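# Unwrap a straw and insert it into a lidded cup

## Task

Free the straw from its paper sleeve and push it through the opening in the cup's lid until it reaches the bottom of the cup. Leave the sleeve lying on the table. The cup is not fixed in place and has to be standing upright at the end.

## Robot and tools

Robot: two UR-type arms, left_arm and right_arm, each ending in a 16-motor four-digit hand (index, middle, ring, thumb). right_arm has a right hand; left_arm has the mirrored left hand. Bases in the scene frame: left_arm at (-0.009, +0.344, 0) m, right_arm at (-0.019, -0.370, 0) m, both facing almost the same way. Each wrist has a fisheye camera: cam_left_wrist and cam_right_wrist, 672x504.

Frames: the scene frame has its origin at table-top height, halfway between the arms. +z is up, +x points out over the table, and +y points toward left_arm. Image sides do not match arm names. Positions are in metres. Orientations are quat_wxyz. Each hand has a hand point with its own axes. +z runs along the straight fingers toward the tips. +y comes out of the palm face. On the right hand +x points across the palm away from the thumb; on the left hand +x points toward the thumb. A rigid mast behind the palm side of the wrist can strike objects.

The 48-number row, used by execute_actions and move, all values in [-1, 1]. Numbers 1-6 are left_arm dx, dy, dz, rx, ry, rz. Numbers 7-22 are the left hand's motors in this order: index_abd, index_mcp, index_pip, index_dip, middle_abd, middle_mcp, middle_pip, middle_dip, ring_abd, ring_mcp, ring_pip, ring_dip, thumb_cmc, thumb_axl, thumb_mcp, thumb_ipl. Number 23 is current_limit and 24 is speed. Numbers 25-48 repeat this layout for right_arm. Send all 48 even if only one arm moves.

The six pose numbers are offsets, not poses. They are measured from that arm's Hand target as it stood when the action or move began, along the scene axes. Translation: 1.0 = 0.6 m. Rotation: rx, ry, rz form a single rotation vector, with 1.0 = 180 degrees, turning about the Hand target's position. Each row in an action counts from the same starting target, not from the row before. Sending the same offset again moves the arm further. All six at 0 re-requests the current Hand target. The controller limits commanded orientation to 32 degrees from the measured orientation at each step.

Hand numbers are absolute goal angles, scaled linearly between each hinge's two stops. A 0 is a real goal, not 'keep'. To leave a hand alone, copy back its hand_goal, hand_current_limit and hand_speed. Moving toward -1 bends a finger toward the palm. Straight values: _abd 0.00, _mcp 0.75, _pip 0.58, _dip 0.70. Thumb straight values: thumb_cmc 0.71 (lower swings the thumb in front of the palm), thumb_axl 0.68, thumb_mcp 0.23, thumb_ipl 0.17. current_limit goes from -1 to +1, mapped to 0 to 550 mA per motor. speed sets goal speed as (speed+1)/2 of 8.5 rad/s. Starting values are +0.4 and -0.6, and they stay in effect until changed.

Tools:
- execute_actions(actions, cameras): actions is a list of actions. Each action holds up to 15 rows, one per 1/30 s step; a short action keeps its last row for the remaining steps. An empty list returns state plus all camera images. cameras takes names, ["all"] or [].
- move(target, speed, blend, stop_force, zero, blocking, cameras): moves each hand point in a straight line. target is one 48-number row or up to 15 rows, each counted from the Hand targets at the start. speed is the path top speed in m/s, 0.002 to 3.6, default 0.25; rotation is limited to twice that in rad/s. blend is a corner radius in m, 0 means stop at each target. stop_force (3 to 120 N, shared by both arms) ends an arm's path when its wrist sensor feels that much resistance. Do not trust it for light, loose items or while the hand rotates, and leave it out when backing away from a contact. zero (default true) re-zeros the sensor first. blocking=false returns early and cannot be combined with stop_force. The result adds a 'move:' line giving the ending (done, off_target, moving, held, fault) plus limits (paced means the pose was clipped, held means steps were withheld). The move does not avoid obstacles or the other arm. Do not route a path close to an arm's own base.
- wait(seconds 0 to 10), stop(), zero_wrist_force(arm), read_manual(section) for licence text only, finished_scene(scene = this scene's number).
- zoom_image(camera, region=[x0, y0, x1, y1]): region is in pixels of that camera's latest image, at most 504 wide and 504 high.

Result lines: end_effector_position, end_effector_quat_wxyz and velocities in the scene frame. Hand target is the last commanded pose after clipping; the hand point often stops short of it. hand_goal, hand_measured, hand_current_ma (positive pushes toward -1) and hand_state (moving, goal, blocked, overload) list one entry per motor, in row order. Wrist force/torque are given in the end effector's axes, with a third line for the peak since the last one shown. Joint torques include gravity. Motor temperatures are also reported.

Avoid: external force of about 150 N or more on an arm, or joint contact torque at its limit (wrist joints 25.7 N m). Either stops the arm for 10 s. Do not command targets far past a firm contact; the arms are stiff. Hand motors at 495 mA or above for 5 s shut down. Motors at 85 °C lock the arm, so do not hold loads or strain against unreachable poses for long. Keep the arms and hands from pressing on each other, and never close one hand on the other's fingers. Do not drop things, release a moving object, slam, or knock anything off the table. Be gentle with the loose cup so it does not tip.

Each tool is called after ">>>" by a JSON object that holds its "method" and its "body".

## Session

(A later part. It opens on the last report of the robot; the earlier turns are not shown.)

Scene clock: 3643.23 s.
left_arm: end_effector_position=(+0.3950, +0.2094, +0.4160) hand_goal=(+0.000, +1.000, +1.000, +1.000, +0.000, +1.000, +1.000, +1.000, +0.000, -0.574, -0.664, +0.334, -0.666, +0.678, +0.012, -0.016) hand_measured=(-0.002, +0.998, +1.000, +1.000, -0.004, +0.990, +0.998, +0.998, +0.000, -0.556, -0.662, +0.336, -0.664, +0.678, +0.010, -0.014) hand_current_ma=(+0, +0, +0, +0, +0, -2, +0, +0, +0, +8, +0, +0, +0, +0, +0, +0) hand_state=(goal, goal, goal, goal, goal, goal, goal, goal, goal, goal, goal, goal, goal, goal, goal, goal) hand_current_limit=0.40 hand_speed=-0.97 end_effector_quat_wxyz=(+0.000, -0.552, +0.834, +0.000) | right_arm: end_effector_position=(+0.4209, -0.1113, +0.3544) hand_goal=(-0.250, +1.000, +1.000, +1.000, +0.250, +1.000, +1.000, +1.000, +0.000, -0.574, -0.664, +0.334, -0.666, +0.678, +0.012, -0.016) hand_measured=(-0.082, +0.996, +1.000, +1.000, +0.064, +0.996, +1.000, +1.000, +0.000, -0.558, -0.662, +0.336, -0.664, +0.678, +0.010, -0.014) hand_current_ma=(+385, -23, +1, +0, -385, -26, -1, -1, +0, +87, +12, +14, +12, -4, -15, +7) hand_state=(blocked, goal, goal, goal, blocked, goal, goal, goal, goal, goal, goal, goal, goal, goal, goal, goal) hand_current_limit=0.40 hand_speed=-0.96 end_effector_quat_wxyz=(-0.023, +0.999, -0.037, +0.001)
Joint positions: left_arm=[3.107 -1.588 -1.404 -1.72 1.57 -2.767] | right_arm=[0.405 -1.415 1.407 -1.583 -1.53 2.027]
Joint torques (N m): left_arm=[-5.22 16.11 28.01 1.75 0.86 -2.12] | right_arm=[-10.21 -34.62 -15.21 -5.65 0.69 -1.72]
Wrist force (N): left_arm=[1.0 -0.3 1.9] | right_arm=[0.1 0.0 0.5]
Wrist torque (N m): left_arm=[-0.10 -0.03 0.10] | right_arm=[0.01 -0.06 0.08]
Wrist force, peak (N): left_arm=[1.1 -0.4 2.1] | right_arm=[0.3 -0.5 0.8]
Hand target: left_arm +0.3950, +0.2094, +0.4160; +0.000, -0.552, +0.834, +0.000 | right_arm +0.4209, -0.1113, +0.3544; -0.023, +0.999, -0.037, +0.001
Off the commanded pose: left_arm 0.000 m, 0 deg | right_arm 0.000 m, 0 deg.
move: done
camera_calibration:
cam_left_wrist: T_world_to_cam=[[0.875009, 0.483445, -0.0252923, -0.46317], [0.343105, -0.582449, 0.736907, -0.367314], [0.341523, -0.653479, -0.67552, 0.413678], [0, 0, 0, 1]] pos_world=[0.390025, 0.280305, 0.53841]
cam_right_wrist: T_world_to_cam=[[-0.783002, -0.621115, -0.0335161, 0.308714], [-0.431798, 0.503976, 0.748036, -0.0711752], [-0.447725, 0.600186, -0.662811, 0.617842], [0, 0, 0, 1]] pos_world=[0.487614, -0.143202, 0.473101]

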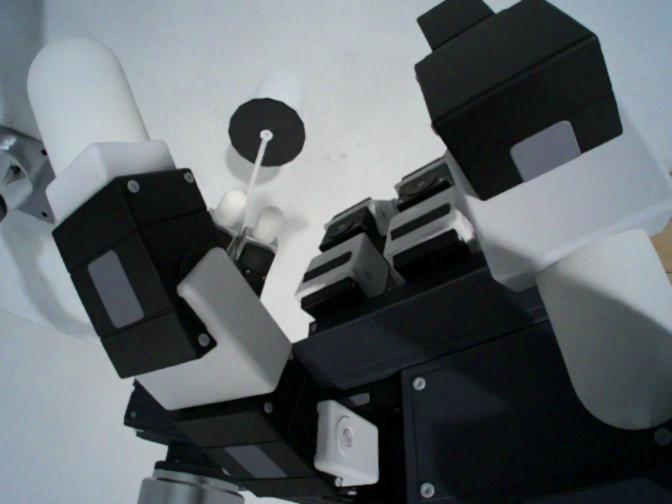

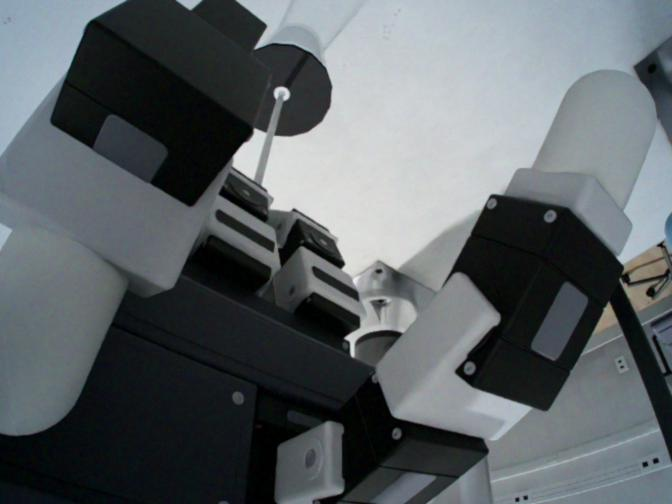

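>>> {"method": "move", "body": {"target": [0,0,0,0,0,0,0,1,1,1,0,1,1,1,0,-0.574,-0.664,0.334,-0.666,0.678,0.012,-0.016,0.4,-0.97,0,0,-0.01667,0,0,0,-0.25,1,1,1,0.25,1,1,1,0,-0.574,-0.664,0.334,-0.666,0.678,0.012,-0.016,0.4,-0.96], "speed": 0.003, "stop_force": 3, "cameras": ["all"]}}

>>> {"method": "zoom_image", "body": {"camera": "cam_left_wrist", "region": [226, 95, 306, 175]}}

>>> {"method": "zoom_image", "body": {"camera": "cam_right_wrist", "region": [240, 40, 320, 120]}}

Scene clock: 3660.63 s.
left_arm: end_effector_position=(+0.3950, +0.2094, +0.4160) hand_goal=(+0.000, +1.000, +1.000, +1.000, +0.000, +1.000, +1.000, +1.000, +0.000, -0.574, -0.664, +0.334, -0.666, +0.678, +0.012, -0.016) hand_measured=(-0.002, +0.998, +1.000, +1.000, -0.004, +0.990, +0.998, +0.998, +0.000, -0.556, -0.662, +0.336, -0.664, +0.678, +0.010, -0.014) hand_current_ma=(+0, +0, +0, +0, +0, -2, +0, +0, +0, +8, +0, +0, +0, +0, +0, +0) hand_state=(goal, goal, goal, goal, goal, goal, goal, goal, goal, goal, goal, goal, goal, goal, goal, goal) hand_current_limit=0.40 hand_speed=-0.97 end_effector_quat_wxyz=(+0.000, -0.552, +0.834, +0.000) | right_arm: end_effector_position=(+0.4209, -0.1113, +0.3444) hand_goal=(-0.250, +1.000, +1.000, +1.000, +0.250, +1.000, +1.000, +1.000, +0.000, -0.574, -0.664, +0.334, -0.666, +0.678, +0.012, -0.016) hand_measured=(-0.082, +0.996, +1.000, +1.000, +0.064, +0.996, +1.000, +1.000, +0.000, -0.558, -0.662, +0.336, -0.664, +0.678, +0.010, -0.014) hand_current_ma=(+385, -23, +1, +0, -385, -26, -1, -1, +0, +87, +12, +14, +12, -4, -15, +7) hand_state=(blocked, goal, goal, goal, blocked, goal, goal, goal, goal, goal, goal, goal, goal, goal, goal, goal) hand_current_limit=0.40 hand_speed=-0.96 end_effector_quat_wxyz=(-0.023, +0.999, -0.037, +0.001)
Joint positions: left_arm=[3.107 -1.588 -1.404 -1.72 1.57 -2.767] | right_arm=[0.405 -1.415 1.433 -1.609 -1.53 2.027]
Joint torques (N m): left_arm=[-5.47 17.71 27.4 1.73 0.86 -2.27] | right_arm=[-9.8 -20.33 -15.53 -5.55 0.57 -1.52]
Wrist force (N): left_arm=[0.8 -0.2 1.7] | right_arm=[0.1 -0.5 0.4]
Wrist torque (N m): left_arm=[-0.06 -0.02 0.08] | right_arm=[-0.04 -0.06 0.07]
Wrist force, peak (N): left_arm=[1.5 -0.4 2.0] | right_arm=[0.1 -0.6 0.7]
Hand target: left_arm +0.3950, +0.2094, +0.4160; +0.000, -0.552, +0.834, +0.000 | right_arm +0.4209, -0.1113, +0.3444; -0.023, +0.999, -0.037, +0.001
Off the commanded pose: left_arm 0.000 m, 0 deg | right_arm 0.000 m, 0 deg.
move: done
camera_calibration:
cam_left_wrist: T_world_to_cam=[[0.875009, 0.483445, -0.0252923, -0.46317], [0.343105, -0.582449, 0.736907, -0.367314], [0.341523, -0.653479, -0.67552, 0.413678], [0, 0, 0, 1]] pos_world=[0.390025, 0.280305, 0.53841]
cam_right_wrist: T_world_to_cam=[[-0.783002, -0.621115, -0.0335161, 0.308379], [-0.431798, 0.503976, 0.748036, -0.0636949], [-0.447725, 0.600186, -0.662811, 0.611213], [0, 0, 0, 1]] pos_world=[0.487614, -0.143202, 0.463101]

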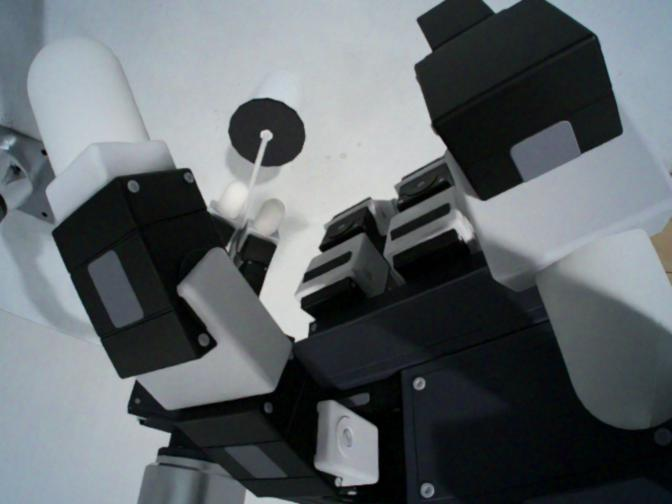

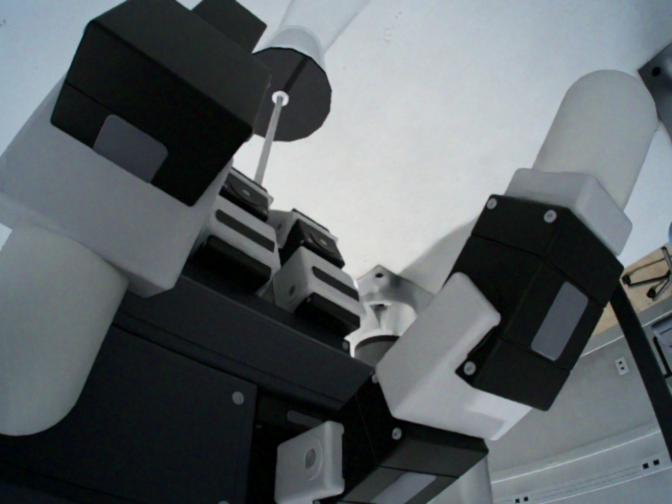

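Scaled by 6.300 from the camera's 672x504 image, which has a finer 960x720 frame.

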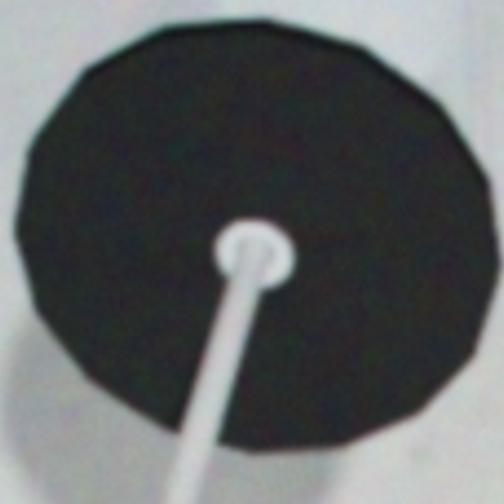

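Scaled by 6.300 from the camera's 672x504 image, which has a finer 960x720 frame.

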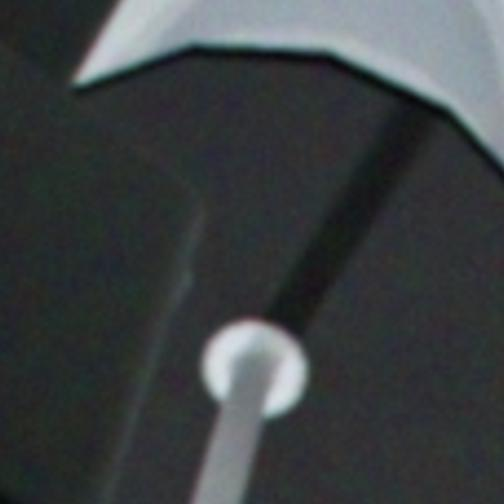

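>>> {"method": "move", "body": {"target": [0,0,0,0,0,0,0,1,1,1,0,1,1,1,0,-0.574,-0.664,0.334,-0.666,0.678,0.012,-0.016,0.4,-0.97,0,0,-0.0125,0,0,0,-0.25,1,1,1,0.25,1,1,1,0,-0.574,-0.664,0.334,-0.666,0.678,0.012,-0.016,0.4,-0.96], "speed": 0.003, "stop_force": 3, "cameras": ["all"]}}

>>> {"method": "zoom_image", "body": {"camera": "cam_left_wrist", "region": [226, 95, 306, 175]}}

>>> {"method": "zoom_image", "body": {"camera": "cam_right_wrist", "region": [240, 40, 320, 120]}}

Scene clock: 3670.20 s.
left_arm: end_effector_position=(+0.3950, +0.2094, +0.4160) hand_goal=(+0.000, +1.000, +1.000, +1.000, +0.000, +1.000, +1.000, +1.000, +0.000, -0.574, -0.664, +0.334, -0.666, +0.678, +0.012, -0.016) hand_measured=(-0.002, +0.998, +1.000, +1.000, -0.004, +0.990, +0.998, +0.998, +0.000, -0.556, -0.662, +0.336, -0.664, +0.678, +0.010, -0.014) hand_current_ma=(+0, +0, +0, +0, +0, -2, +0, +0, +0, +8, +0, +0, +0, +0, +0, +0) hand_state=(goal, goal, goal, goal, goal, goal, goal, goal, goal, goal, goal, goal, goal, goal, goal, goal) hand_current_limit=0.40 hand_speed=-0.97 end_effector_quat_wxyz=(+0.000, -0.552, +0.834, +0.000) | right_arm: end_effector_position=(+0.4209, -0.1113, +0.3369) hand_goal=(-0.250, +1.000, +1.000, +1.000, +0.250, +1.000, +1.000, +1.000, +0.000, -0.574, -0.664, +0.334, -0.666, +0.678, +0.012, -0.016) hand_measured=(-0.082, +0.996, +1.000, +1.000, +0.064, +0.996, +1.000, +1.000, +0.000, -0.558, -0.662, +0.336, -0.664, +0.678, +0.010, -0.014) hand_current_ma=(+385, -23, +1, +0, -385, -26, -1, -1, +0, +87, +12, +14, +12, -4, -15, +7) hand_state=(blocked, goal, goal, goal, blocked, goal, goal, goal, goal, goal, goal, goal, goal, goal, goal, goal) hand_current_limit=0.40 hand_speed=-0.96 end_effector_quat_wxyz=(-0.023, +0.999, -0.037, +0.001)
Joint positions: left_arm=[3.107 -1.588 -1.404 -1.72 1.57 -2.767] | right_arm=[0.405 -1.415 1.451 -1.628 -1.53 2.027]
Joint torques (N m): left_arm=[-5.58 16.95 26.97 1.74 0.78 -2.13] | right_arm=[-10.05 -21.58 -15.69 -5.71 0.43 -1.63]
Wrist force (N): left_arm=[1.3 -0.1 1.7] | right_arm=[0.1 -0.1 0.7]
Wrist torque (N m): left_arm=[-0.06 -0.08 0.12] | right_arm=[-0.02 -0.07 0.08]
Wrist force, peak (N): left_arm=[1.3 -0.3 2.2] | right_arm=[0.0 -0.5 0.8]
Hand target: left_arm +0.3950, +0.2094, +0.4160; +0.000, -0.552, +0.834, +0.000 | right_arm +0.4209, -0.1113, +0.3369; -0.023, +0.999, -0.037, +0.001
Off the commanded pose: left_arm 0.000 m, 0 deg | right_arm 0.000 m, 0 deg.
move: done
camera_calibration:
cam_left_wrist: T_world_to_cam=[[0.875009, 0.483445, -0.0252923, -0.46317], [0.343105, -0.582449, 0.736907, -0.367314], [0.341523, -0.653479, -0.67552, 0.413678], [0, 0, 0, 1]] pos_world=[0.390025, 0.280305, 0.53841]
cam_right_wrist: T_world_to_cam=[[-0.783002, -0.621115, -0.0335161, 0.308127], [-0.431798, 0.503976, 0.748036, -0.0580846], [-0.447725, 0.600186, -0.662811, 0.606242], [0, 0, 0, 1]] pos_world=[0.487614, -0.143202, 0.455601]

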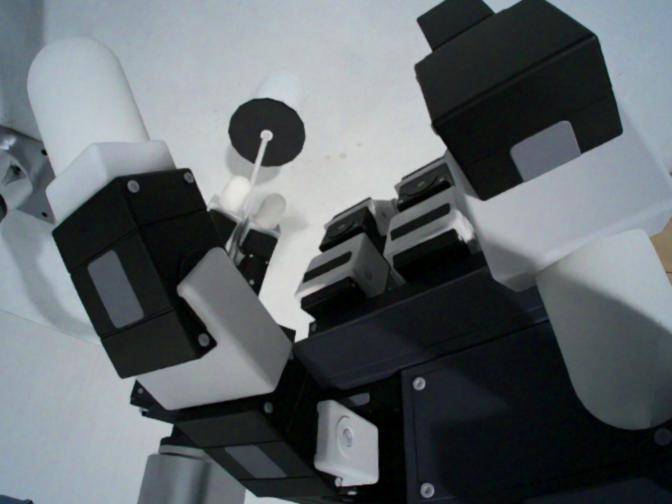

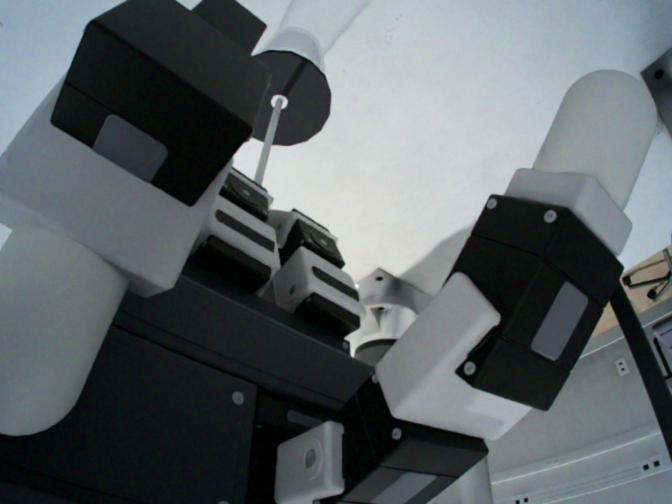

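Scaled by 6.300 from the camera's 672x504 image, which has a finer 960x720 frame.

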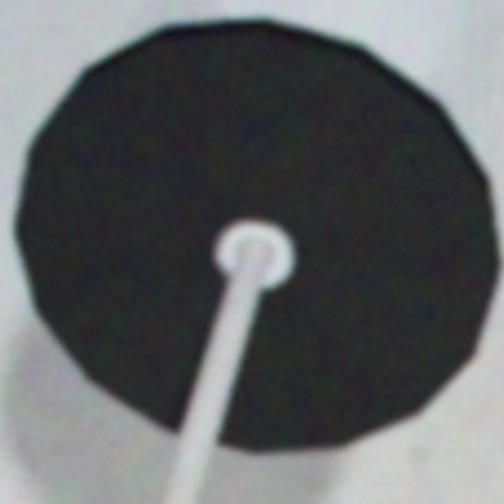

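Scaled by 6.300 from the camera's 672x504 image, which has a finer 960x720 frame.

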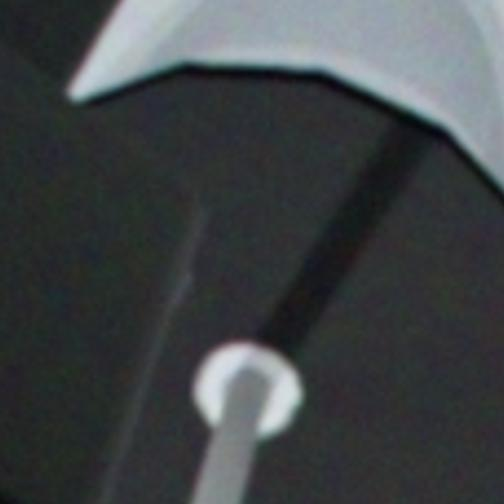

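>>> {"method": "move", "body": {"target": [0,0,0,0,0,0,0,1,1,1,0,1,1,1,0,-0.574,-0.664,0.334,-0.666,0.678,0.012,-0.016,0.4,-0.97,0,0,-0.05,0,0,0,-0.25,1,1,1,0.25,1,1,1,0,-0.574,-0.664,0.334,-0.666,0.678,0.012,-0.016,0.6,-0.96], "speed": 0.005, "stop_force": 4, "cameras": ["all"]}}

>>> {"method": "zoom_image", "body": {"camera": "cam_left_wrist", "region": [200, 40, 360, 200]}}

>>> {"method": "zoom_image", "body": {"camera": "cam_right_wrist", "region": [200, 0, 360, 160]}}

Scene clock: 3687.90 s.
left_arm: end_effector_position=(+0.3950, +0.2094, +0.4160) hand_goal=(+0.000, +1.000, +1.000, +1.000, +0.000, +1.000, +1.000, +1.000, +0.000, -0.574, -0.664, +0.334, -0.666, +0.678, +0.012, -0.016) hand_measured=(-0.002, +0.998, +1.000, +1.000, -0.004, +0.990, +0.998, +0.998, +0.000, -0.556, -0.662, +0.336, -0.664, +0.678, +0.010, -0.014) hand_current_ma=(+0, +0, +0, +0, +0, -2, +0, +0, +0, +8, +0, +0, +0, +0, +0, +0) hand_state=(goal, goal, goal, goal, goal, goal, goal, goal, goal, goal, goal, goal, goal, goal, goal, goal) hand_current_limit=0.40 hand_speed=-0.97 end_effector_quat_wxyz=(+0.000, -0.552, +0.834, +0.000) | right_arm: end_effector_position=(+0.4209, -0.1113, +0.3069) hand_goal=(-0.250, +1.000, +1.000, +1.000, +0.250, +1.000, +1.000, +1.000, +0.000, -0.574, -0.664, +0.334, -0.666, +0.678, +0.012, -0.016) hand_measured=(-0.084, +0.996, +1.000, +1.000, +0.064, +0.996, +1.000, +1.000, +0.000, -0.558, -0.662, +0.336, -0.664, +0.678, +0.010, -0.014) hand_current_ma=(+440, -23, +1, +0, -440, -26, -1, -1, +0, +87, +12, +14, +12, -4, -15, +7) hand_state=(blocked, goal, goal, goal, blocked, goal, goal, goal, goal, goal, goal, goal, goal, goal, goal, goal) hand_current_limit=0.60 hand_speed=-0.96 end_effector_quat_wxyz=(-0.023, +0.999, -0.037, +0.001)
Joint positions: left_arm=[3.107 -1.588 -1.404 -1.72 1.57 -2.767] | right_arm=[0.405 -1.41 1.522 -1.703 -1.53 2.027]
Joint torques (N m): left_arm=[-4.96 17.5 26.76 1.7 0.89 -2.07] | right_arm=[-10.02 -20.65 -15.28 -5.69 0.47 -1.41]
Wrist force (N): left_arm=[1.2 -0.3 1.6] | right_arm=[0.1 0.0 0.5]
Wrist torque (N m): left_arm=[-0.08 -0.07 0.11] | right_arm=[0.01 -0.07 0.08]
Wrist force, peak (N): left_arm=[1.2 -0.4 2.2] | right_arm=[0.4 -0.2 0.8]
Hand target: left_arm +0.3950, +0.2094, +0.4160; +0.000, -0.552, +0.834, +0.000 | right_arm +0.4209, -0.1113, +0.3069; -0.023, +0.999, -0.037, +0.001
Off the commanded pose: left_arm 0.000 m, 0 deg | right_arm 0.000 m, 0 deg.
move: done
camera_calibration:
cam_left_wrist: T_world_to_cam=[[0.875009, 0.483445, -0.0252923, -0.46317], [0.343105, -0.582449, 0.736907, -0.367314], [0.341523, -0.653479, -0.67552, 0.413678], [0, 0, 0, 1]] pos_world=[0.390025, 0.280305, 0.53841]
cam_right_wrist: T_world_to_cam=[[-0.783002, -0.621115, -0.0335161, 0.307122], [-0.431798, 0.503976, 0.748036, -0.0356435], [-0.447725, 0.600186, -0.662811, 0.586358], [0, 0, 0, 1]] pos_world=[0.487614, -0.143202, 0.425601]

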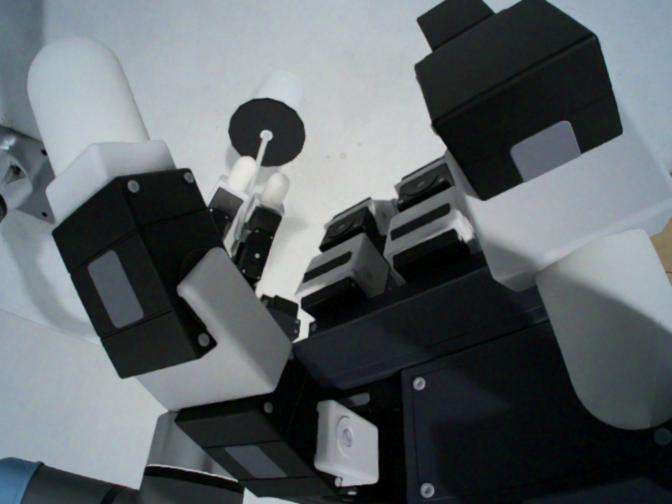

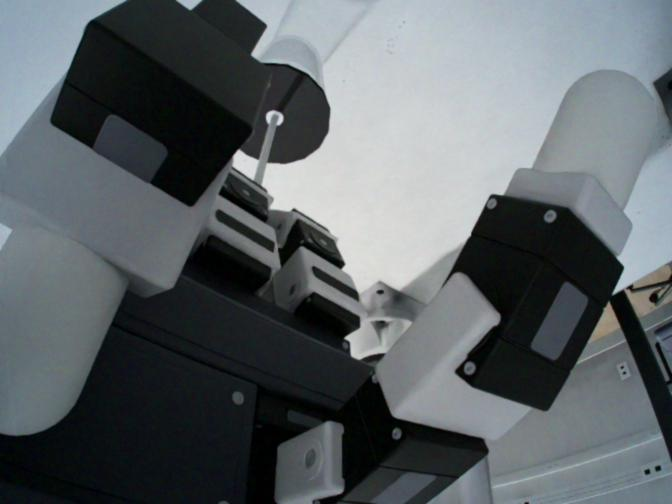

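Scaled by 3.150 from the camera's 672x504 image, which has a finer 960x720 frame.

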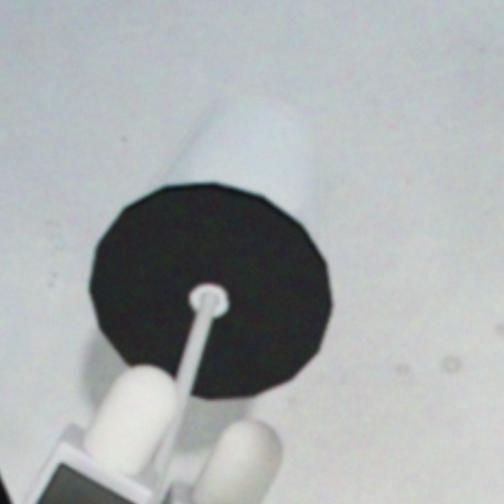

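Scaled by 3.150 from the camera's 672x504 image, which has a finer 960x720 frame.

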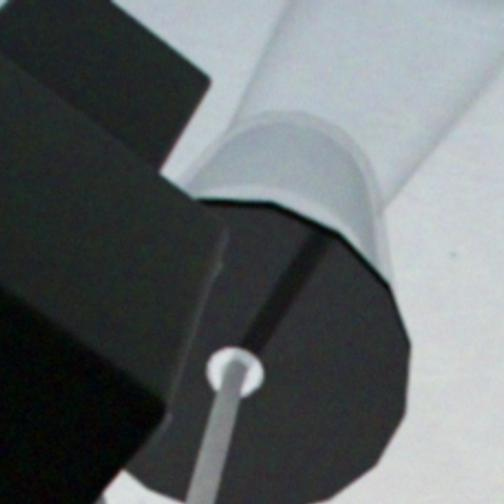

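>>> {"method": "move", "body": {"target": [0,0,0,0,0,0,0,1,1,1,0,1,1,1,0,-0.574,-0.664,0.334,-0.666,0.678,0.012,-0.016,0.4,-0.97,0,0,-0.07,0,0,0,-0.25,1,1,1,0.25,1,1,1,0,-0.574,-0.664,0.334,-0.666,0.678,0.012,-0.016,0.6,-0.96], "speed": 0.005, "stop_force": 4, "cameras": ["all"]}}

>>> {"method": "zoom_image", "body": {"camera": "cam_left_wrist", "region": [200, 40, 360, 200]}}

>>> {"method": "zoom_image", "body": {"camera": "cam_right_wrist", "region": [200, 20, 380, 200]}}

Scene clock: 3707.80 s.
left_arm: end_effector_position=(+0.3950, +0.2094, +0.4160) hand_goal=(+0.000, +1.000, +1.000, +1.000, +0.000, +1.000, +1.000, +1.000, +0.000, -0.574, -0.664, +0.334, -0.666, +0.678, +0.012, -0.016) hand_measured=(-0.002, +0.998, +1.000, +1.000, -0.004, +0.990, +0.998, +0.998, +0.000, -0.556, -0.662, +0.336, -0.664, +0.678, +0.010, -0.014) hand_current_ma=(+0, +0, +0, +0, +0, -2, +0, +0, +0, +8, +0, +0, +0, +0, +0, +0) hand_state=(goal, goal, goal, goal, goal, goal, goal, goal, goal, goal, goal, goal, goal, goal, goal, goal) hand_current_limit=0.40 hand_speed=-0.97 end_effector_quat_wxyz=(+0.000, -0.552, +0.834, +0.000) | right_arm: end_effector_position=(+0.4209, -0.1113, +0.2649) hand_goal=(-0.250, +1.000, +1.000, +1.000, +0.250, +1.000, +1.000, +1.000, +0.000, -0.574, -0.664, +0.334, -0.666, +0.678, +0.012, -0.016) hand_measured=(-0.084, +0.996, +1.000, +1.000, +0.064, +0.996, +1.000, +1.000, +0.000, -0.558, -0.662, +0.336, -0.664, +0.678, +0.010, -0.014) hand_current_ma=(+440, -23, +1, +0, -440, -26, -1, -1, +0, +87, +12, +14, +12, -4, -15, +7) hand_state=(blocked, goal, goal, goal, blocked, goal, goal, goal, goal, goal, goal, goal, goal, goal, goal, goal) hand_current_limit=0.60 hand_speed=-0.96 end_effector_quat_wxyz=(-0.023, +0.999, -0.037, +0.001)
Joint positions: left_arm=[3.107 -1.588 -1.404 -1.72 1.57 -2.767] | right_arm=[0.405 -1.393 1.611 -1.809 -1.53 2.027]
Joint torques (N m): left_arm=[-5.42 18.24 27.79 1.98 1.01 -2.18] | right_arm=[-10.01 -21.29 -14.72 -5.56 0.41 -1.03]
Wrist force (N): left_arm=[1.0 -0.3 1.8] | right_arm=[0.1 -0.2 0.3]
Wrist torque (N m): left_arm=[-0.10 -0.04 0.10] | right_arm=[0.02 -0.08 0.08]
Wrist force, peak (N): left_arm=[1.3 -0.6 2.1] | right_arm=[0.0 -0.3 0.9]
Hand target: left_arm +0.3950, +0.2094, +0.4160; +0.000, -0.552, +0.834, +0.000 | right_arm +0.4209, -0.1113, +0.2649; -0.023, +0.999, -0.037, +0.001
Off the commanded pose: left_arm 0.000 m, 0 deg | right_arm 0.000 m, 0 deg.
move: done
camera_calibration:
cam_left_wrist: T_world_to_cam=[[0.875009, 0.483445, -0.0252923, -0.46317], [0.343105, -0.582449, 0.736907, -0.367314], [0.341523, -0.653479, -0.67552, 0.413678], [0, 0, 0, 1]] pos_world=[0.390025, 0.280305, 0.53841]
cam_right_wrist: T_world_to_cam=[[-0.783002, -0.621115, -0.0335161, 0.305714], [-0.431798, 0.503976, 0.748036, -0.00422599], [-0.447725, 0.600186, -0.662811, 0.55852], [0, 0, 0, 1]] pos_world=[0.487614, -0.143202, 0.383601]

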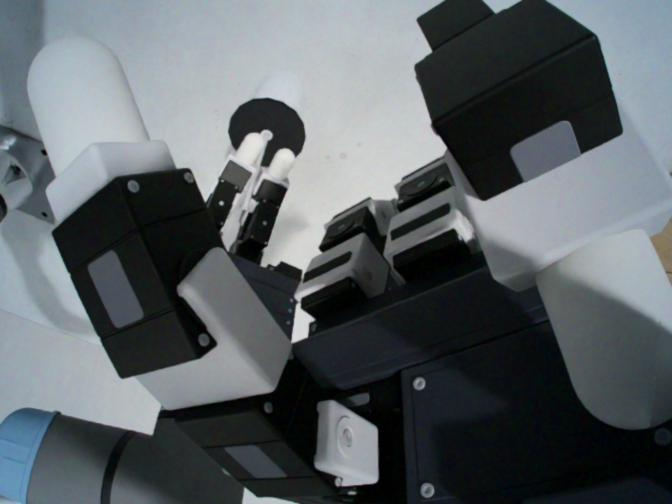

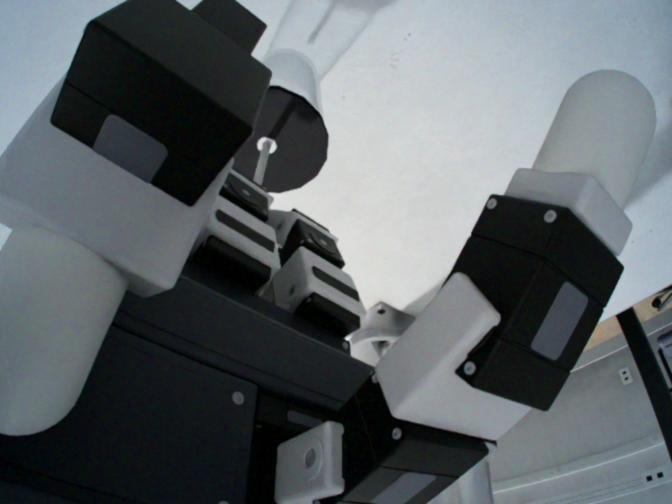

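Scaled by 3.150 from the camera's 672x504 image, which has a finer 960x720 frame.

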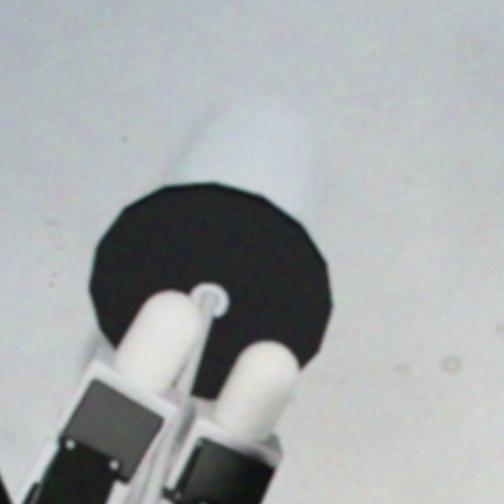

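Scaled by 2.800 from the camera's 672x504 image, which has a finer 960x720 frame.

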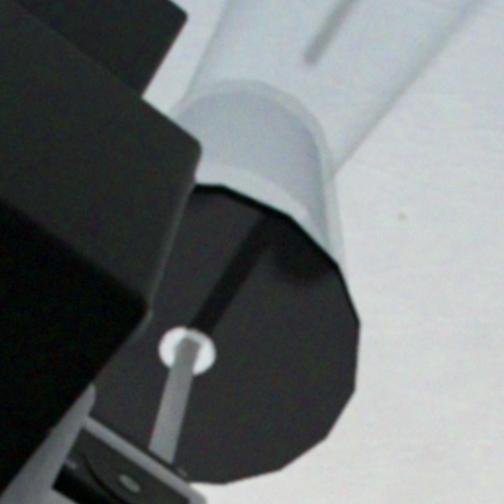

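>>> {"method": "move", "body": {"target": [0,0,0,0,0,0,0,1,1,1,0,1,1,1,0,-0.574,-0.664,0.334,-0.666,0.678,0.012,-0.016,0.4,-0.97,0,0,-0.0617,0,0,0,-0.25,1,1,1,0.25,1,1,1,0,-0.574,-0.664,0.334,-0.666,0.678,0.012,-0.016,0.6,-0.96], "speed": 0.005, "stop_force": 4, "cameras": ["all"]}}

>>> {"method": "zoom_image", "body": {"camera": "cam_left_wrist", "region": [200, 40, 360, 200]}}

>>> {"method": "zoom_image", "body": {"camera": "cam_right_wrist", "region": [200, 20, 380, 200]}}

Scene clock: 3728.27 s.
left_arm: end_effector_position=(+0.3950, +0.2094, +0.4160) hand_goal=(+0.000, +1.000, +1.000, +1.000, +0.000, +1.000, +1.000, +1.000, +0.000, -0.574, -0.664, +0.334, -0.666, +0.678, +0.012, -0.016) hand_measured=(-0.002, +0.998, +1.000, +1.000, -0.004, +0.990, +0.998, +0.998, +0.000, -0.556, -0.662, +0.336, -0.664, +0.678, +0.010, -0.014) hand_current_ma=(+0, +0, +0, +0, +0, -2, +0, +0, +0, +8, +0, +0, +0, +0, +0, +0) hand_state=(goal, goal, goal, goal, goal, goal, goal, goal, goal, goal, goal, goal, goal, goal, goal, goal) hand_current_limit=0.40 hand_speed=-0.97 end_effector_quat_wxyz=(+0.000, -0.552, +0.834, +0.000) | right_arm: end_effector_position=(+0.4209, -0.1113, +0.2278) hand_goal=(-0.250, +1.000, +1.000, +1.000, +0.250, +1.000, +1.000, +1.000, +0.000, -0.574, -0.664, +0.334, -0.666, +0.678, +0.012, -0.016) hand_measured=(-0.084, +1.000, +1.000, +1.000, +0.064, +0.996, +1.000, +1.000, +0.000, -0.558, -0.662, +0.336, -0.664, +0.678, +0.010, -0.014) hand_current_ma=(+440, -2, +1, +0, -440, -17, -1, -1, +0, +87, +12, +14, +12, -4, -15, +7) hand_state=(blocked, goal, goal, goal, blocked, goal, goal, goal, goal, goal, goal, goal, goal, goal, goal, goal) hand_current_limit=0.60 hand_speed=-0.96 end_effector_quat_wxyz=(-0.023, +0.999, -0.037, +0.001)
Joint positions: left_arm=[3.107 -1.588 -1.404 -1.72 1.57 -2.767] | right_arm=[0.405 -1.371 1.681 -1.902 -1.53 2.027]
Joint torques (N m): left_arm=[-5.4 17.63 26.91 2.09 1.25 -2.05] | right_arm=[-9.69 -20.92 -13.6 -5.47 0.56 -1.03]
Wrist force (N): left_arm=[1.1 -0.3 1.8] | right_arm=[0.2 -0.1 -1.3]
Wrist torque (N m): left_arm=[-0.10 -0.05 0.12] | right_arm=[0.23 -0.09 0.08]
Wrist force, peak (N): left_arm=[1.1 -0.3 2.2] | right_arm=[0.4 -0.2 -1.4]
Hand target: left_arm +0.3950, +0.2094, +0.4160; +0.000, -0.552, +0.834, +0.000 | right_arm +0.4209, -0.1113, +0.2278; -0.023, +0.999, -0.037, +0.001
Off the commanded pose: left_arm 0.000 m, 0 deg | right_arm 0.000 m, 0 deg.
move: done
camera_calibration:
cam_left_wrist: T_world_to_cam=[[0.875009, 0.483445, -0.0252923, -0.46317], [0.343105, -0.582449, 0.736907, -0.367314], [0.341523, -0.653479, -0.67552, 0.413678], [0, 0, 0, 1]] pos_world=[0.390025, 0.280305, 0.53841]
cam_right_wrist: T_world_to_cam=[[-0.783002, -0.621115, -0.0335161, 0.304474], [-0.431798, 0.503976, 0.748036, 0.0234514], [-0.447725, 0.600186, -0.662811, 0.533996], [0, 0, 0, 1]] pos_world=[0.487614, -0.143202, 0.346601]

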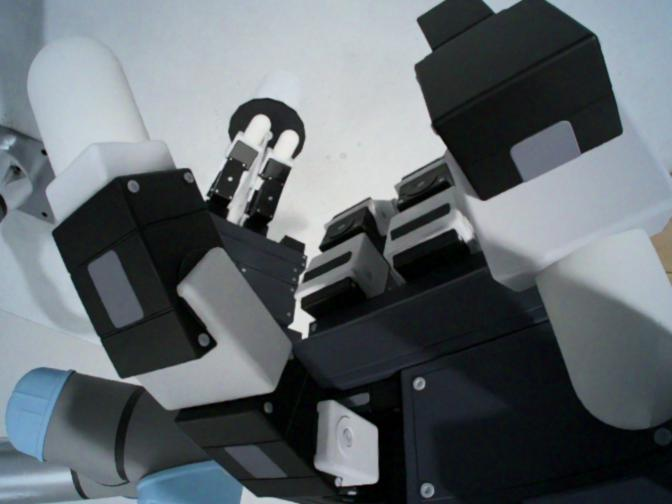

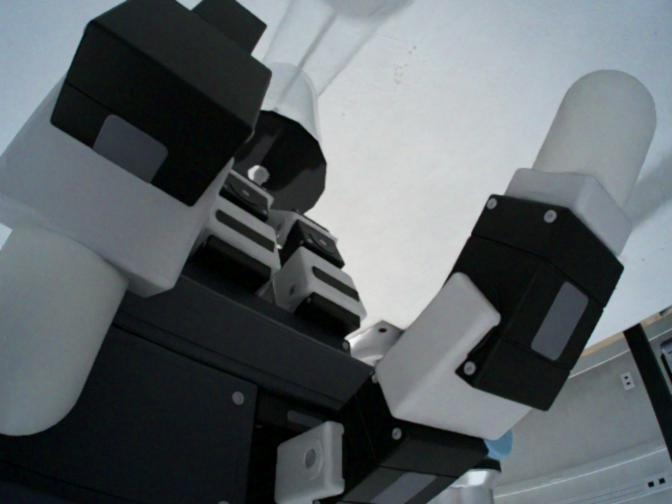

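Scaled by 3.150 from the camera's 672x504 image, which has a finer 960x720 frame.

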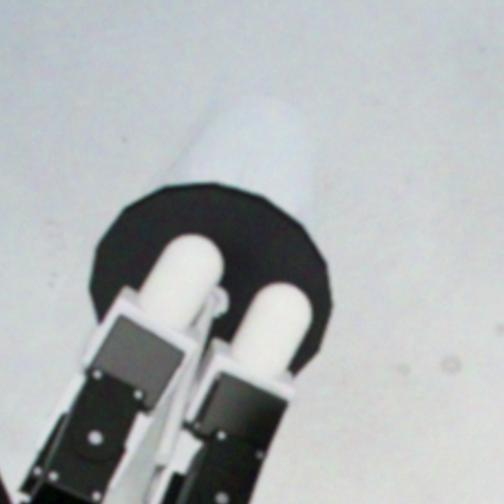

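Scaled by 2.800 from the camera's 672x504 image, which has a finer 960x720 frame.

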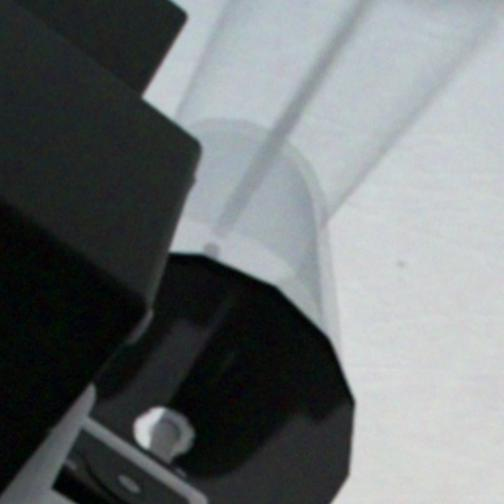

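>>> {"method": "move", "body": {"target": [0,0,0,0,0,0,0,1,1,1,0,1,1,1,0,-0.574,-0.664,0.334,-0.666,0.678,0.012,-0.016,0.4,-0.97,0,0,-0.015,0,0,0,-0.25,1,1,1,0.25,1,1,1,0,-0.574,-0.664,0.334,-0.666,0.678,0.012,-0.016,0.6,-0.96], "speed": 0.002, "stop_force": 4, "zero": false, "cameras": ["all"]}}

>>> {"method": "zoom_image", "body": {"camera": "cam_right_wrist", "region": [200, 20, 380, 200]}}

Scene clock: 3738.43 s.
left_arm: end_effector_position=(+0.3950, +0.2094, +0.4160) hand_goal=(+0.000, +1.000, +1.000, +1.000, +0.000, +1.000, +1.000, +1.000, +0.000, -0.574, -0.664, +0.334, -0.666, +0.678, +0.012, -0.016) hand_measured=(-0.002, +0.998, +1.000, +1.000, -0.004, +0.990, +0.998, +0.998, +0.000, -0.556, -0.662, +0.336, -0.664, +0.678, +0.010, -0.014) hand_current_ma=(+0, +0, +0, +0, +0, -2, +0, +0, +0, +8, +0, +0, +0, +0, +0, +0) hand_state=(goal, goal, goal, goal, goal, goal, goal, goal, goal, goal, goal, goal, goal, goal, goal, goal) hand_current_limit=0.40 hand_speed=-0.97 end_effector_quat_wxyz=(+0.000, -0.552, +0.834, +0.000) | right_arm: end_effector_position=(+0.4210, -0.1113, +0.2226) hand_goal=(-0.250, +1.000, +1.000, +1.000, +0.250, +1.000, +1.000, +1.000, +0.000, -0.574, -0.664, +0.334, -0.666, +0.678, +0.012, -0.016) hand_measured=(-0.084, +1.000, +1.000, +1.000, +0.064, +0.998, +1.000, +1.000, +0.000, -0.558, -0.662, +0.336, -0.664, +0.678, +0.010, -0.014) hand_current_ma=(+440, +0, +1, +0, -440, -9, -1, -1, +0, +87, +12, +14, +12, -4, -15, +7) hand_state=(blocked, goal, goal, goal, blocked, goal, goal, goal, goal, goal, goal, goal, goal, goal, goal, goal) hand_current_limit=0.60 hand_speed=-0.96 end_effector_quat_wxyz=(-0.023, +0.999, -0.037, +0.001)
Joint positions: left_arm=[3.107 -1.588 -1.404 -1.72 1.57 -2.767] | right_arm=[0.405 -1.367 1.691 -1.915 -1.53 2.027]
Joint torques (N m): left_arm=[-4.77 18.2 27.15 2.13 0.92 -2.07] | right_arm=[-9.68 -27.42 -26.43 0.02 0.34 -1]
Wrist force (N): left_arm=[1.0 -0.5 1.9] | right_arm=[0.2 -0.1 -3.7]
Wrist torque (N m): left_arm=[-0.13 -0.03 0.10] | right_arm=[0.48 -0.14 0.08]
Wrist force, peak (N): left_arm=[1.2 -0.4 2.3] | right_arm=[0.2 0.1 -4.1]
Hand target: left_arm +0.3950, +0.2094, +0.4160; +0.000, -0.552, +0.834, +0.000 | right_arm +0.4210, -0.1113, +0.2226; -0.023, +0.999, -0.037, +0.001 (not the last commanded pose)
Off the commanded pose: left_arm 0.000 m, 0 deg | right_arm 0.004 m, 0 deg.
move: contact (right_arm)
camera_calibration:
cam_left_wrist: T_world_to_cam=[[0.875009, 0.483445, -0.0252923, -0.46317], [0.343105, -0.582449, 0.736907, -0.367314], [0.341523, -0.653479, -0.67552, 0.413678], [0, 0, 0, 1]] pos_world=[0.390025, 0.280305, 0.53841]
cam_right_wrist: T_world_to_cam=[[-0.783002, -0.621115, -0.0335161, 0.304297], [-0.431798, 0.503976, 0.748036, 0.0274159], [-0.447725, 0.600186, -0.662811, 0.530483], [0, 0, 0, 1]] pos_world=[0.487614, -0.143202, 0.341301]

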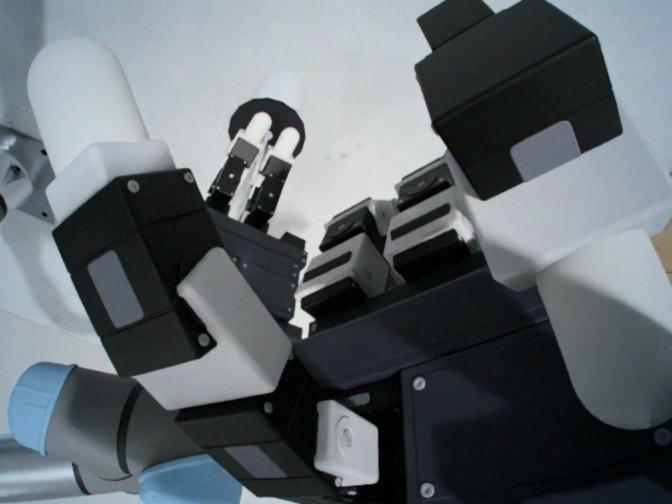

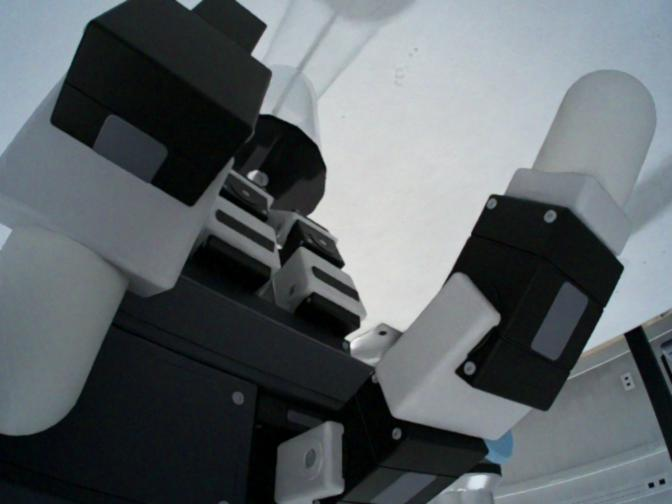

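Scaled by 2.800 from the camera's 672x504 image, which has a finer 960x720 frame.

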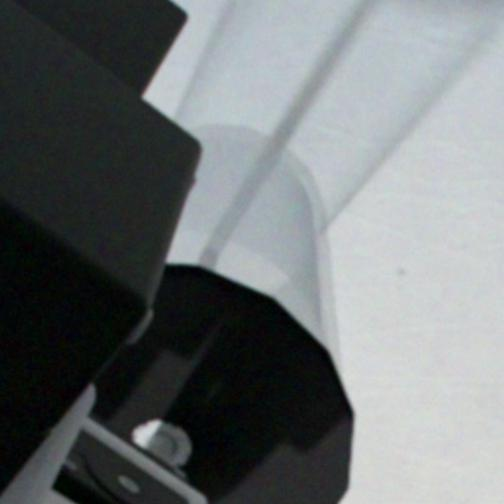

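>>> {"method": "zoom_image", "body": {"camera": "cam_left_wrist", "region": [246, 60, 306, 120]}}

>>> {"method": "zoom_image", "body": {"camera": "cam_right_wrist", "region": [230, 60, 330, 160]}}

>>> {"method": "zoom_image", "body": {"camera": "cam_right_wrist", "region": [230, 150, 290, 210]}}

Scaled by 8.400 from the camera's 672x504 image, which has a finer 960x720 frame.

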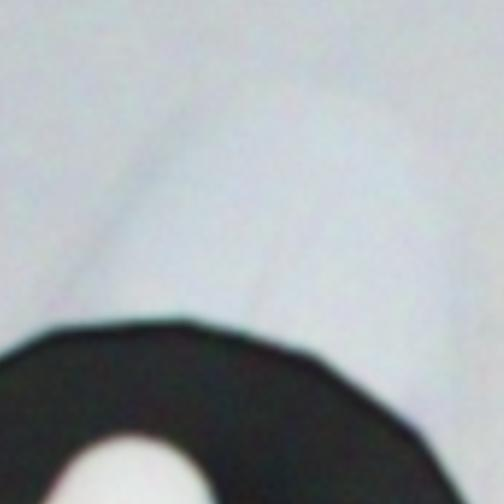

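Scaled by 5.040 from the camera's 672x504 image, which has a finer 960x720 frame.

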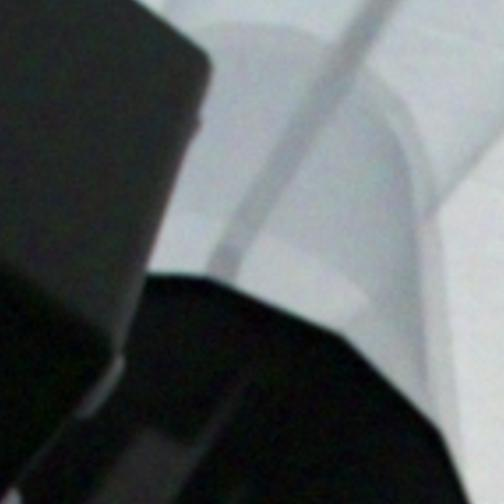

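Scaled by 8.400 from the camera's 672x504 image, which has a finer 960x720 frame.

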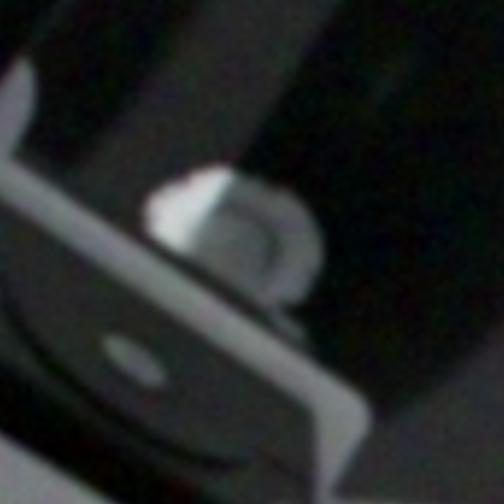

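>>> {"method": "zoom_image", "body": {"camera": "cam_left_wrist", "region": [200, 100, 320, 220]}}

>>> {"method": "zoom_image", "body": {"camera": "cam_right_wrist", "region": [200, 150, 300, 250]}}

Scaled by 4.200 from the camera's 672x504 image, which has a finer 960x720 frame.

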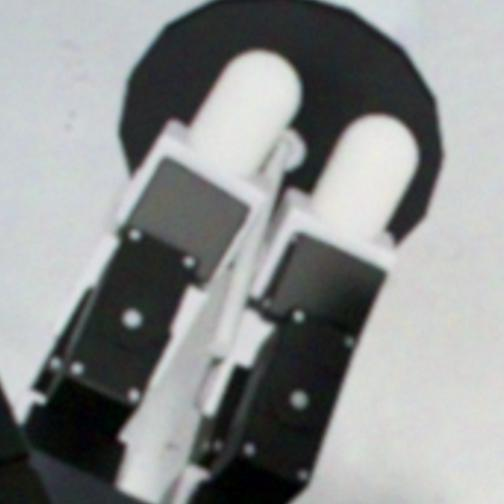

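Scaled by 5.040 from the camera's 672x504 image, which has a finer 960x720 frame.

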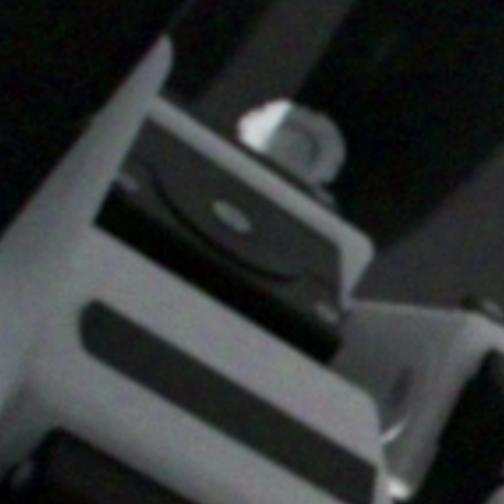

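>>> {"method": "zoom_image", "body": {"camera": "cam_left_wrist", "region": [230, 130, 290, 190]}}

>>> {"method": "zoom_image", "body": {"camera": "cam_left_wrist", "region": [225, 160, 275, 210]}}

Scaled by 8.400 from the camera's 672x504 image, which has a finer 960x720 frame.

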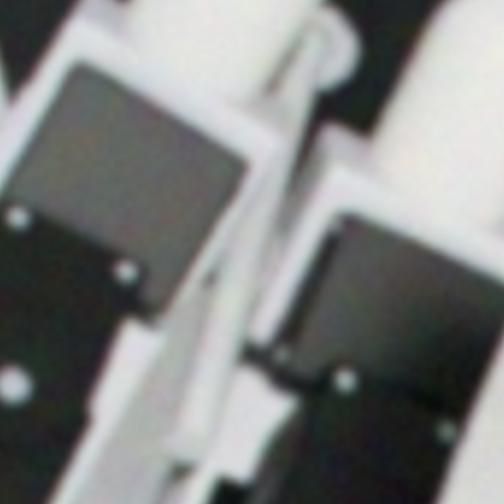

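Scaled by 10.080 from the camera's 672x504 image, which has a finer 960x720 frame.

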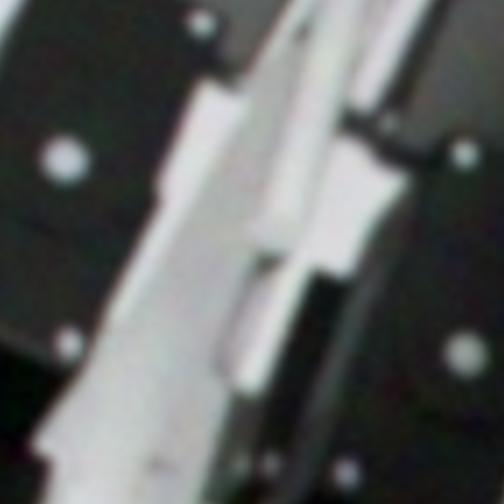

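>>> {"method": "move", "body": {"target": [0,0,0,0,0,0,0,1,1,1,0,1,1,1,0,-0.574,-0.664,0.334,-0.666,0.678,0.012,-0.016,0.4,-0.97,0,0,-0.0067,0,0,0,-0.25,1,1,1,0.25,1,1,1,0,-0.574,-0.664,0.334,-0.666,0.678,0.012,-0.016,0.6,-0.96], "speed": 0.002, "stop_force": 6, "zero": false, "cameras": ["cam_left_wrist"]}}

>>> {"method": "zoom_image", "body": {"camera": "cam_left_wrist", "region": [225, 160, 275, 210]}}

>>> {"method": "zoom_image", "body": {"camera": "cam_left_wrist", "region": [230, 130, 290, 190]}}

Scene clock: 3818.77 s.
left_arm: end_effector_position=(+0.3950, +0.2094, +0.4160) hand_goal=(+0.000, +1.000, +1.000, +1.000, +0.000, +1.000, +1.000, +1.000, +0.000, -0.574, -0.664, +0.334, -0.666, +0.678, +0.012, -0.016) hand_measured=(-0.002, +0.998, +1.000, +1.000, -0.004, +0.990, +0.998, +0.998, +0.000, -0.556, -0.662, +0.336, -0.664, +0.678, +0.010, -0.014) hand_current_ma=(+0, +0, +0, +0, +0, -2, +0, +0, +0, +8, +0, +0, +0, +0, +0, +0) hand_state=(goal, goal, goal, goal, goal, goal, goal, goal, goal, goal, goal, goal, goal, goal, goal, goal) hand_current_limit=0.40 hand_speed=-0.97 end_effector_quat_wxyz=(+0.000, -0.552, +0.834, +0.000) | right_arm: end_effector_position=(+0.4210, -0.1113, +0.2186) hand_goal=(-0.250, +1.000, +1.000, +1.000, +0.250, +1.000, +1.000, +1.000, +0.000, -0.574, -0.664, +0.334, -0.666, +0.678, +0.012, -0.016) hand_measured=(-0.084, +1.000, +1.000, +1.000, +0.066, +1.000, +1.000, +1.000, +0.000, -0.558, -0.662, +0.336, -0.664, +0.678, +0.010, -0.014) hand_current_ma=(+440, +0, +1, +0, -440, +0, -1, -1, +0, +87, +12, +14, +12, -4, -15, +7) hand_state=(blocked, goal, goal, goal, blocked, goal, goal, goal, goal, goal, goal, goal, goal, goal, goal, goal) hand_current_limit=0.60 hand_speed=-0.96 end_effector_quat_wxyz=(-0.023, +0.999, -0.037, +0.001)
Joint positions: left_arm=[3.107 -1.588 -1.404 -1.72 1.57 -2.767] | right_arm=[0.405 -1.364 1.698 -1.925 -1.53 2.027]
Joint torques (N m): left_arm=[-5.1 17.81 27.94 2.27 1.02 -1.91] | right_arm=[-10.1 -18.86 -12.66 -5.27 0.45 -0.74]
Wrist force (N): left_arm=[1.1 -0.1 1.9] | right_arm=[-0.7 -0.9 -4.6]
Wrist torque (N m): left_arm=[-0.08 -0.04 0.10] | right_arm=[0.66 -0.19 -0.02]
Wrist force, peak (N): left_arm=[1.2 -0.4 2.2] | right_arm=[-0.8 -1.1 -4.9]
Hand target: left_arm +0.3950, +0.2094, +0.4160; +0.000, -0.552, +0.834, +0.000 | right_arm +0.4210, -0.1113, +0.2186; -0.023, +0.999, -0.037, +0.001
Off the commanded pose: left_arm 0.000 m, 0 deg | right_arm 0.000 m, 0 deg.
move: done
camera_calibration:
cam_left_wrist: T_world_to_cam=[[0.875009, 0.483445, -0.0252923, -0.46317], [0.343105, -0.582449, 0.736907, -0.367314], [0.341523, -0.653479, -0.67552, 0.413678], [0, 0, 0, 1]] pos_world=[0.390025, 0.280305, 0.53841]
Images, in order (width x height): cam_left_wrist 672x504.

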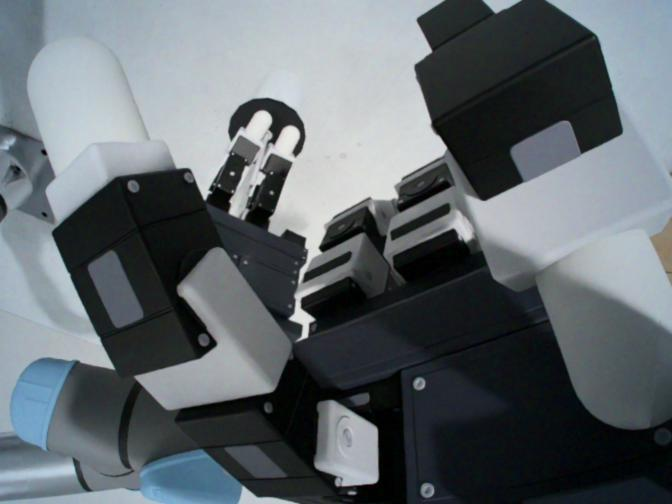

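Scaled by 10.080 from the camera's 672x504 image, which has a finer 960x720 frame.

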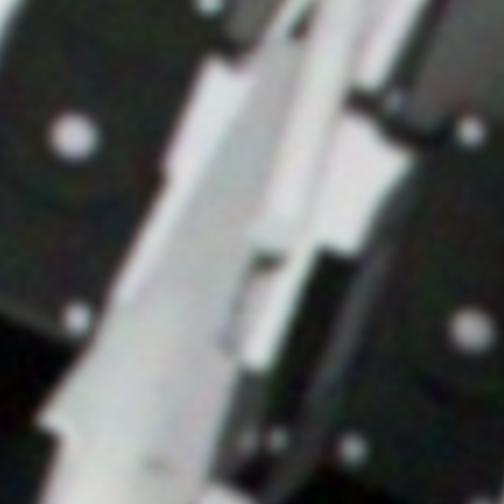

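Scaled by 8.400 from the camera's 672x504 image, which has a finer 960x720 frame.

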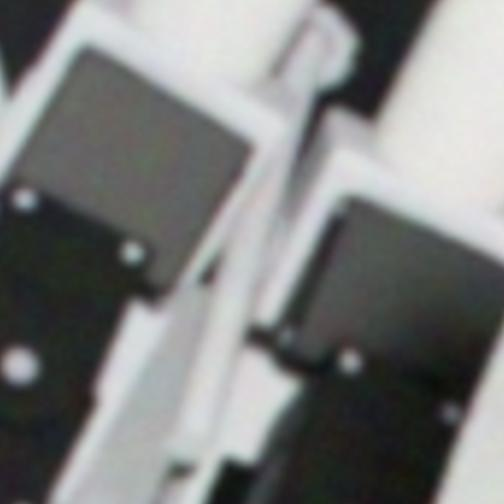

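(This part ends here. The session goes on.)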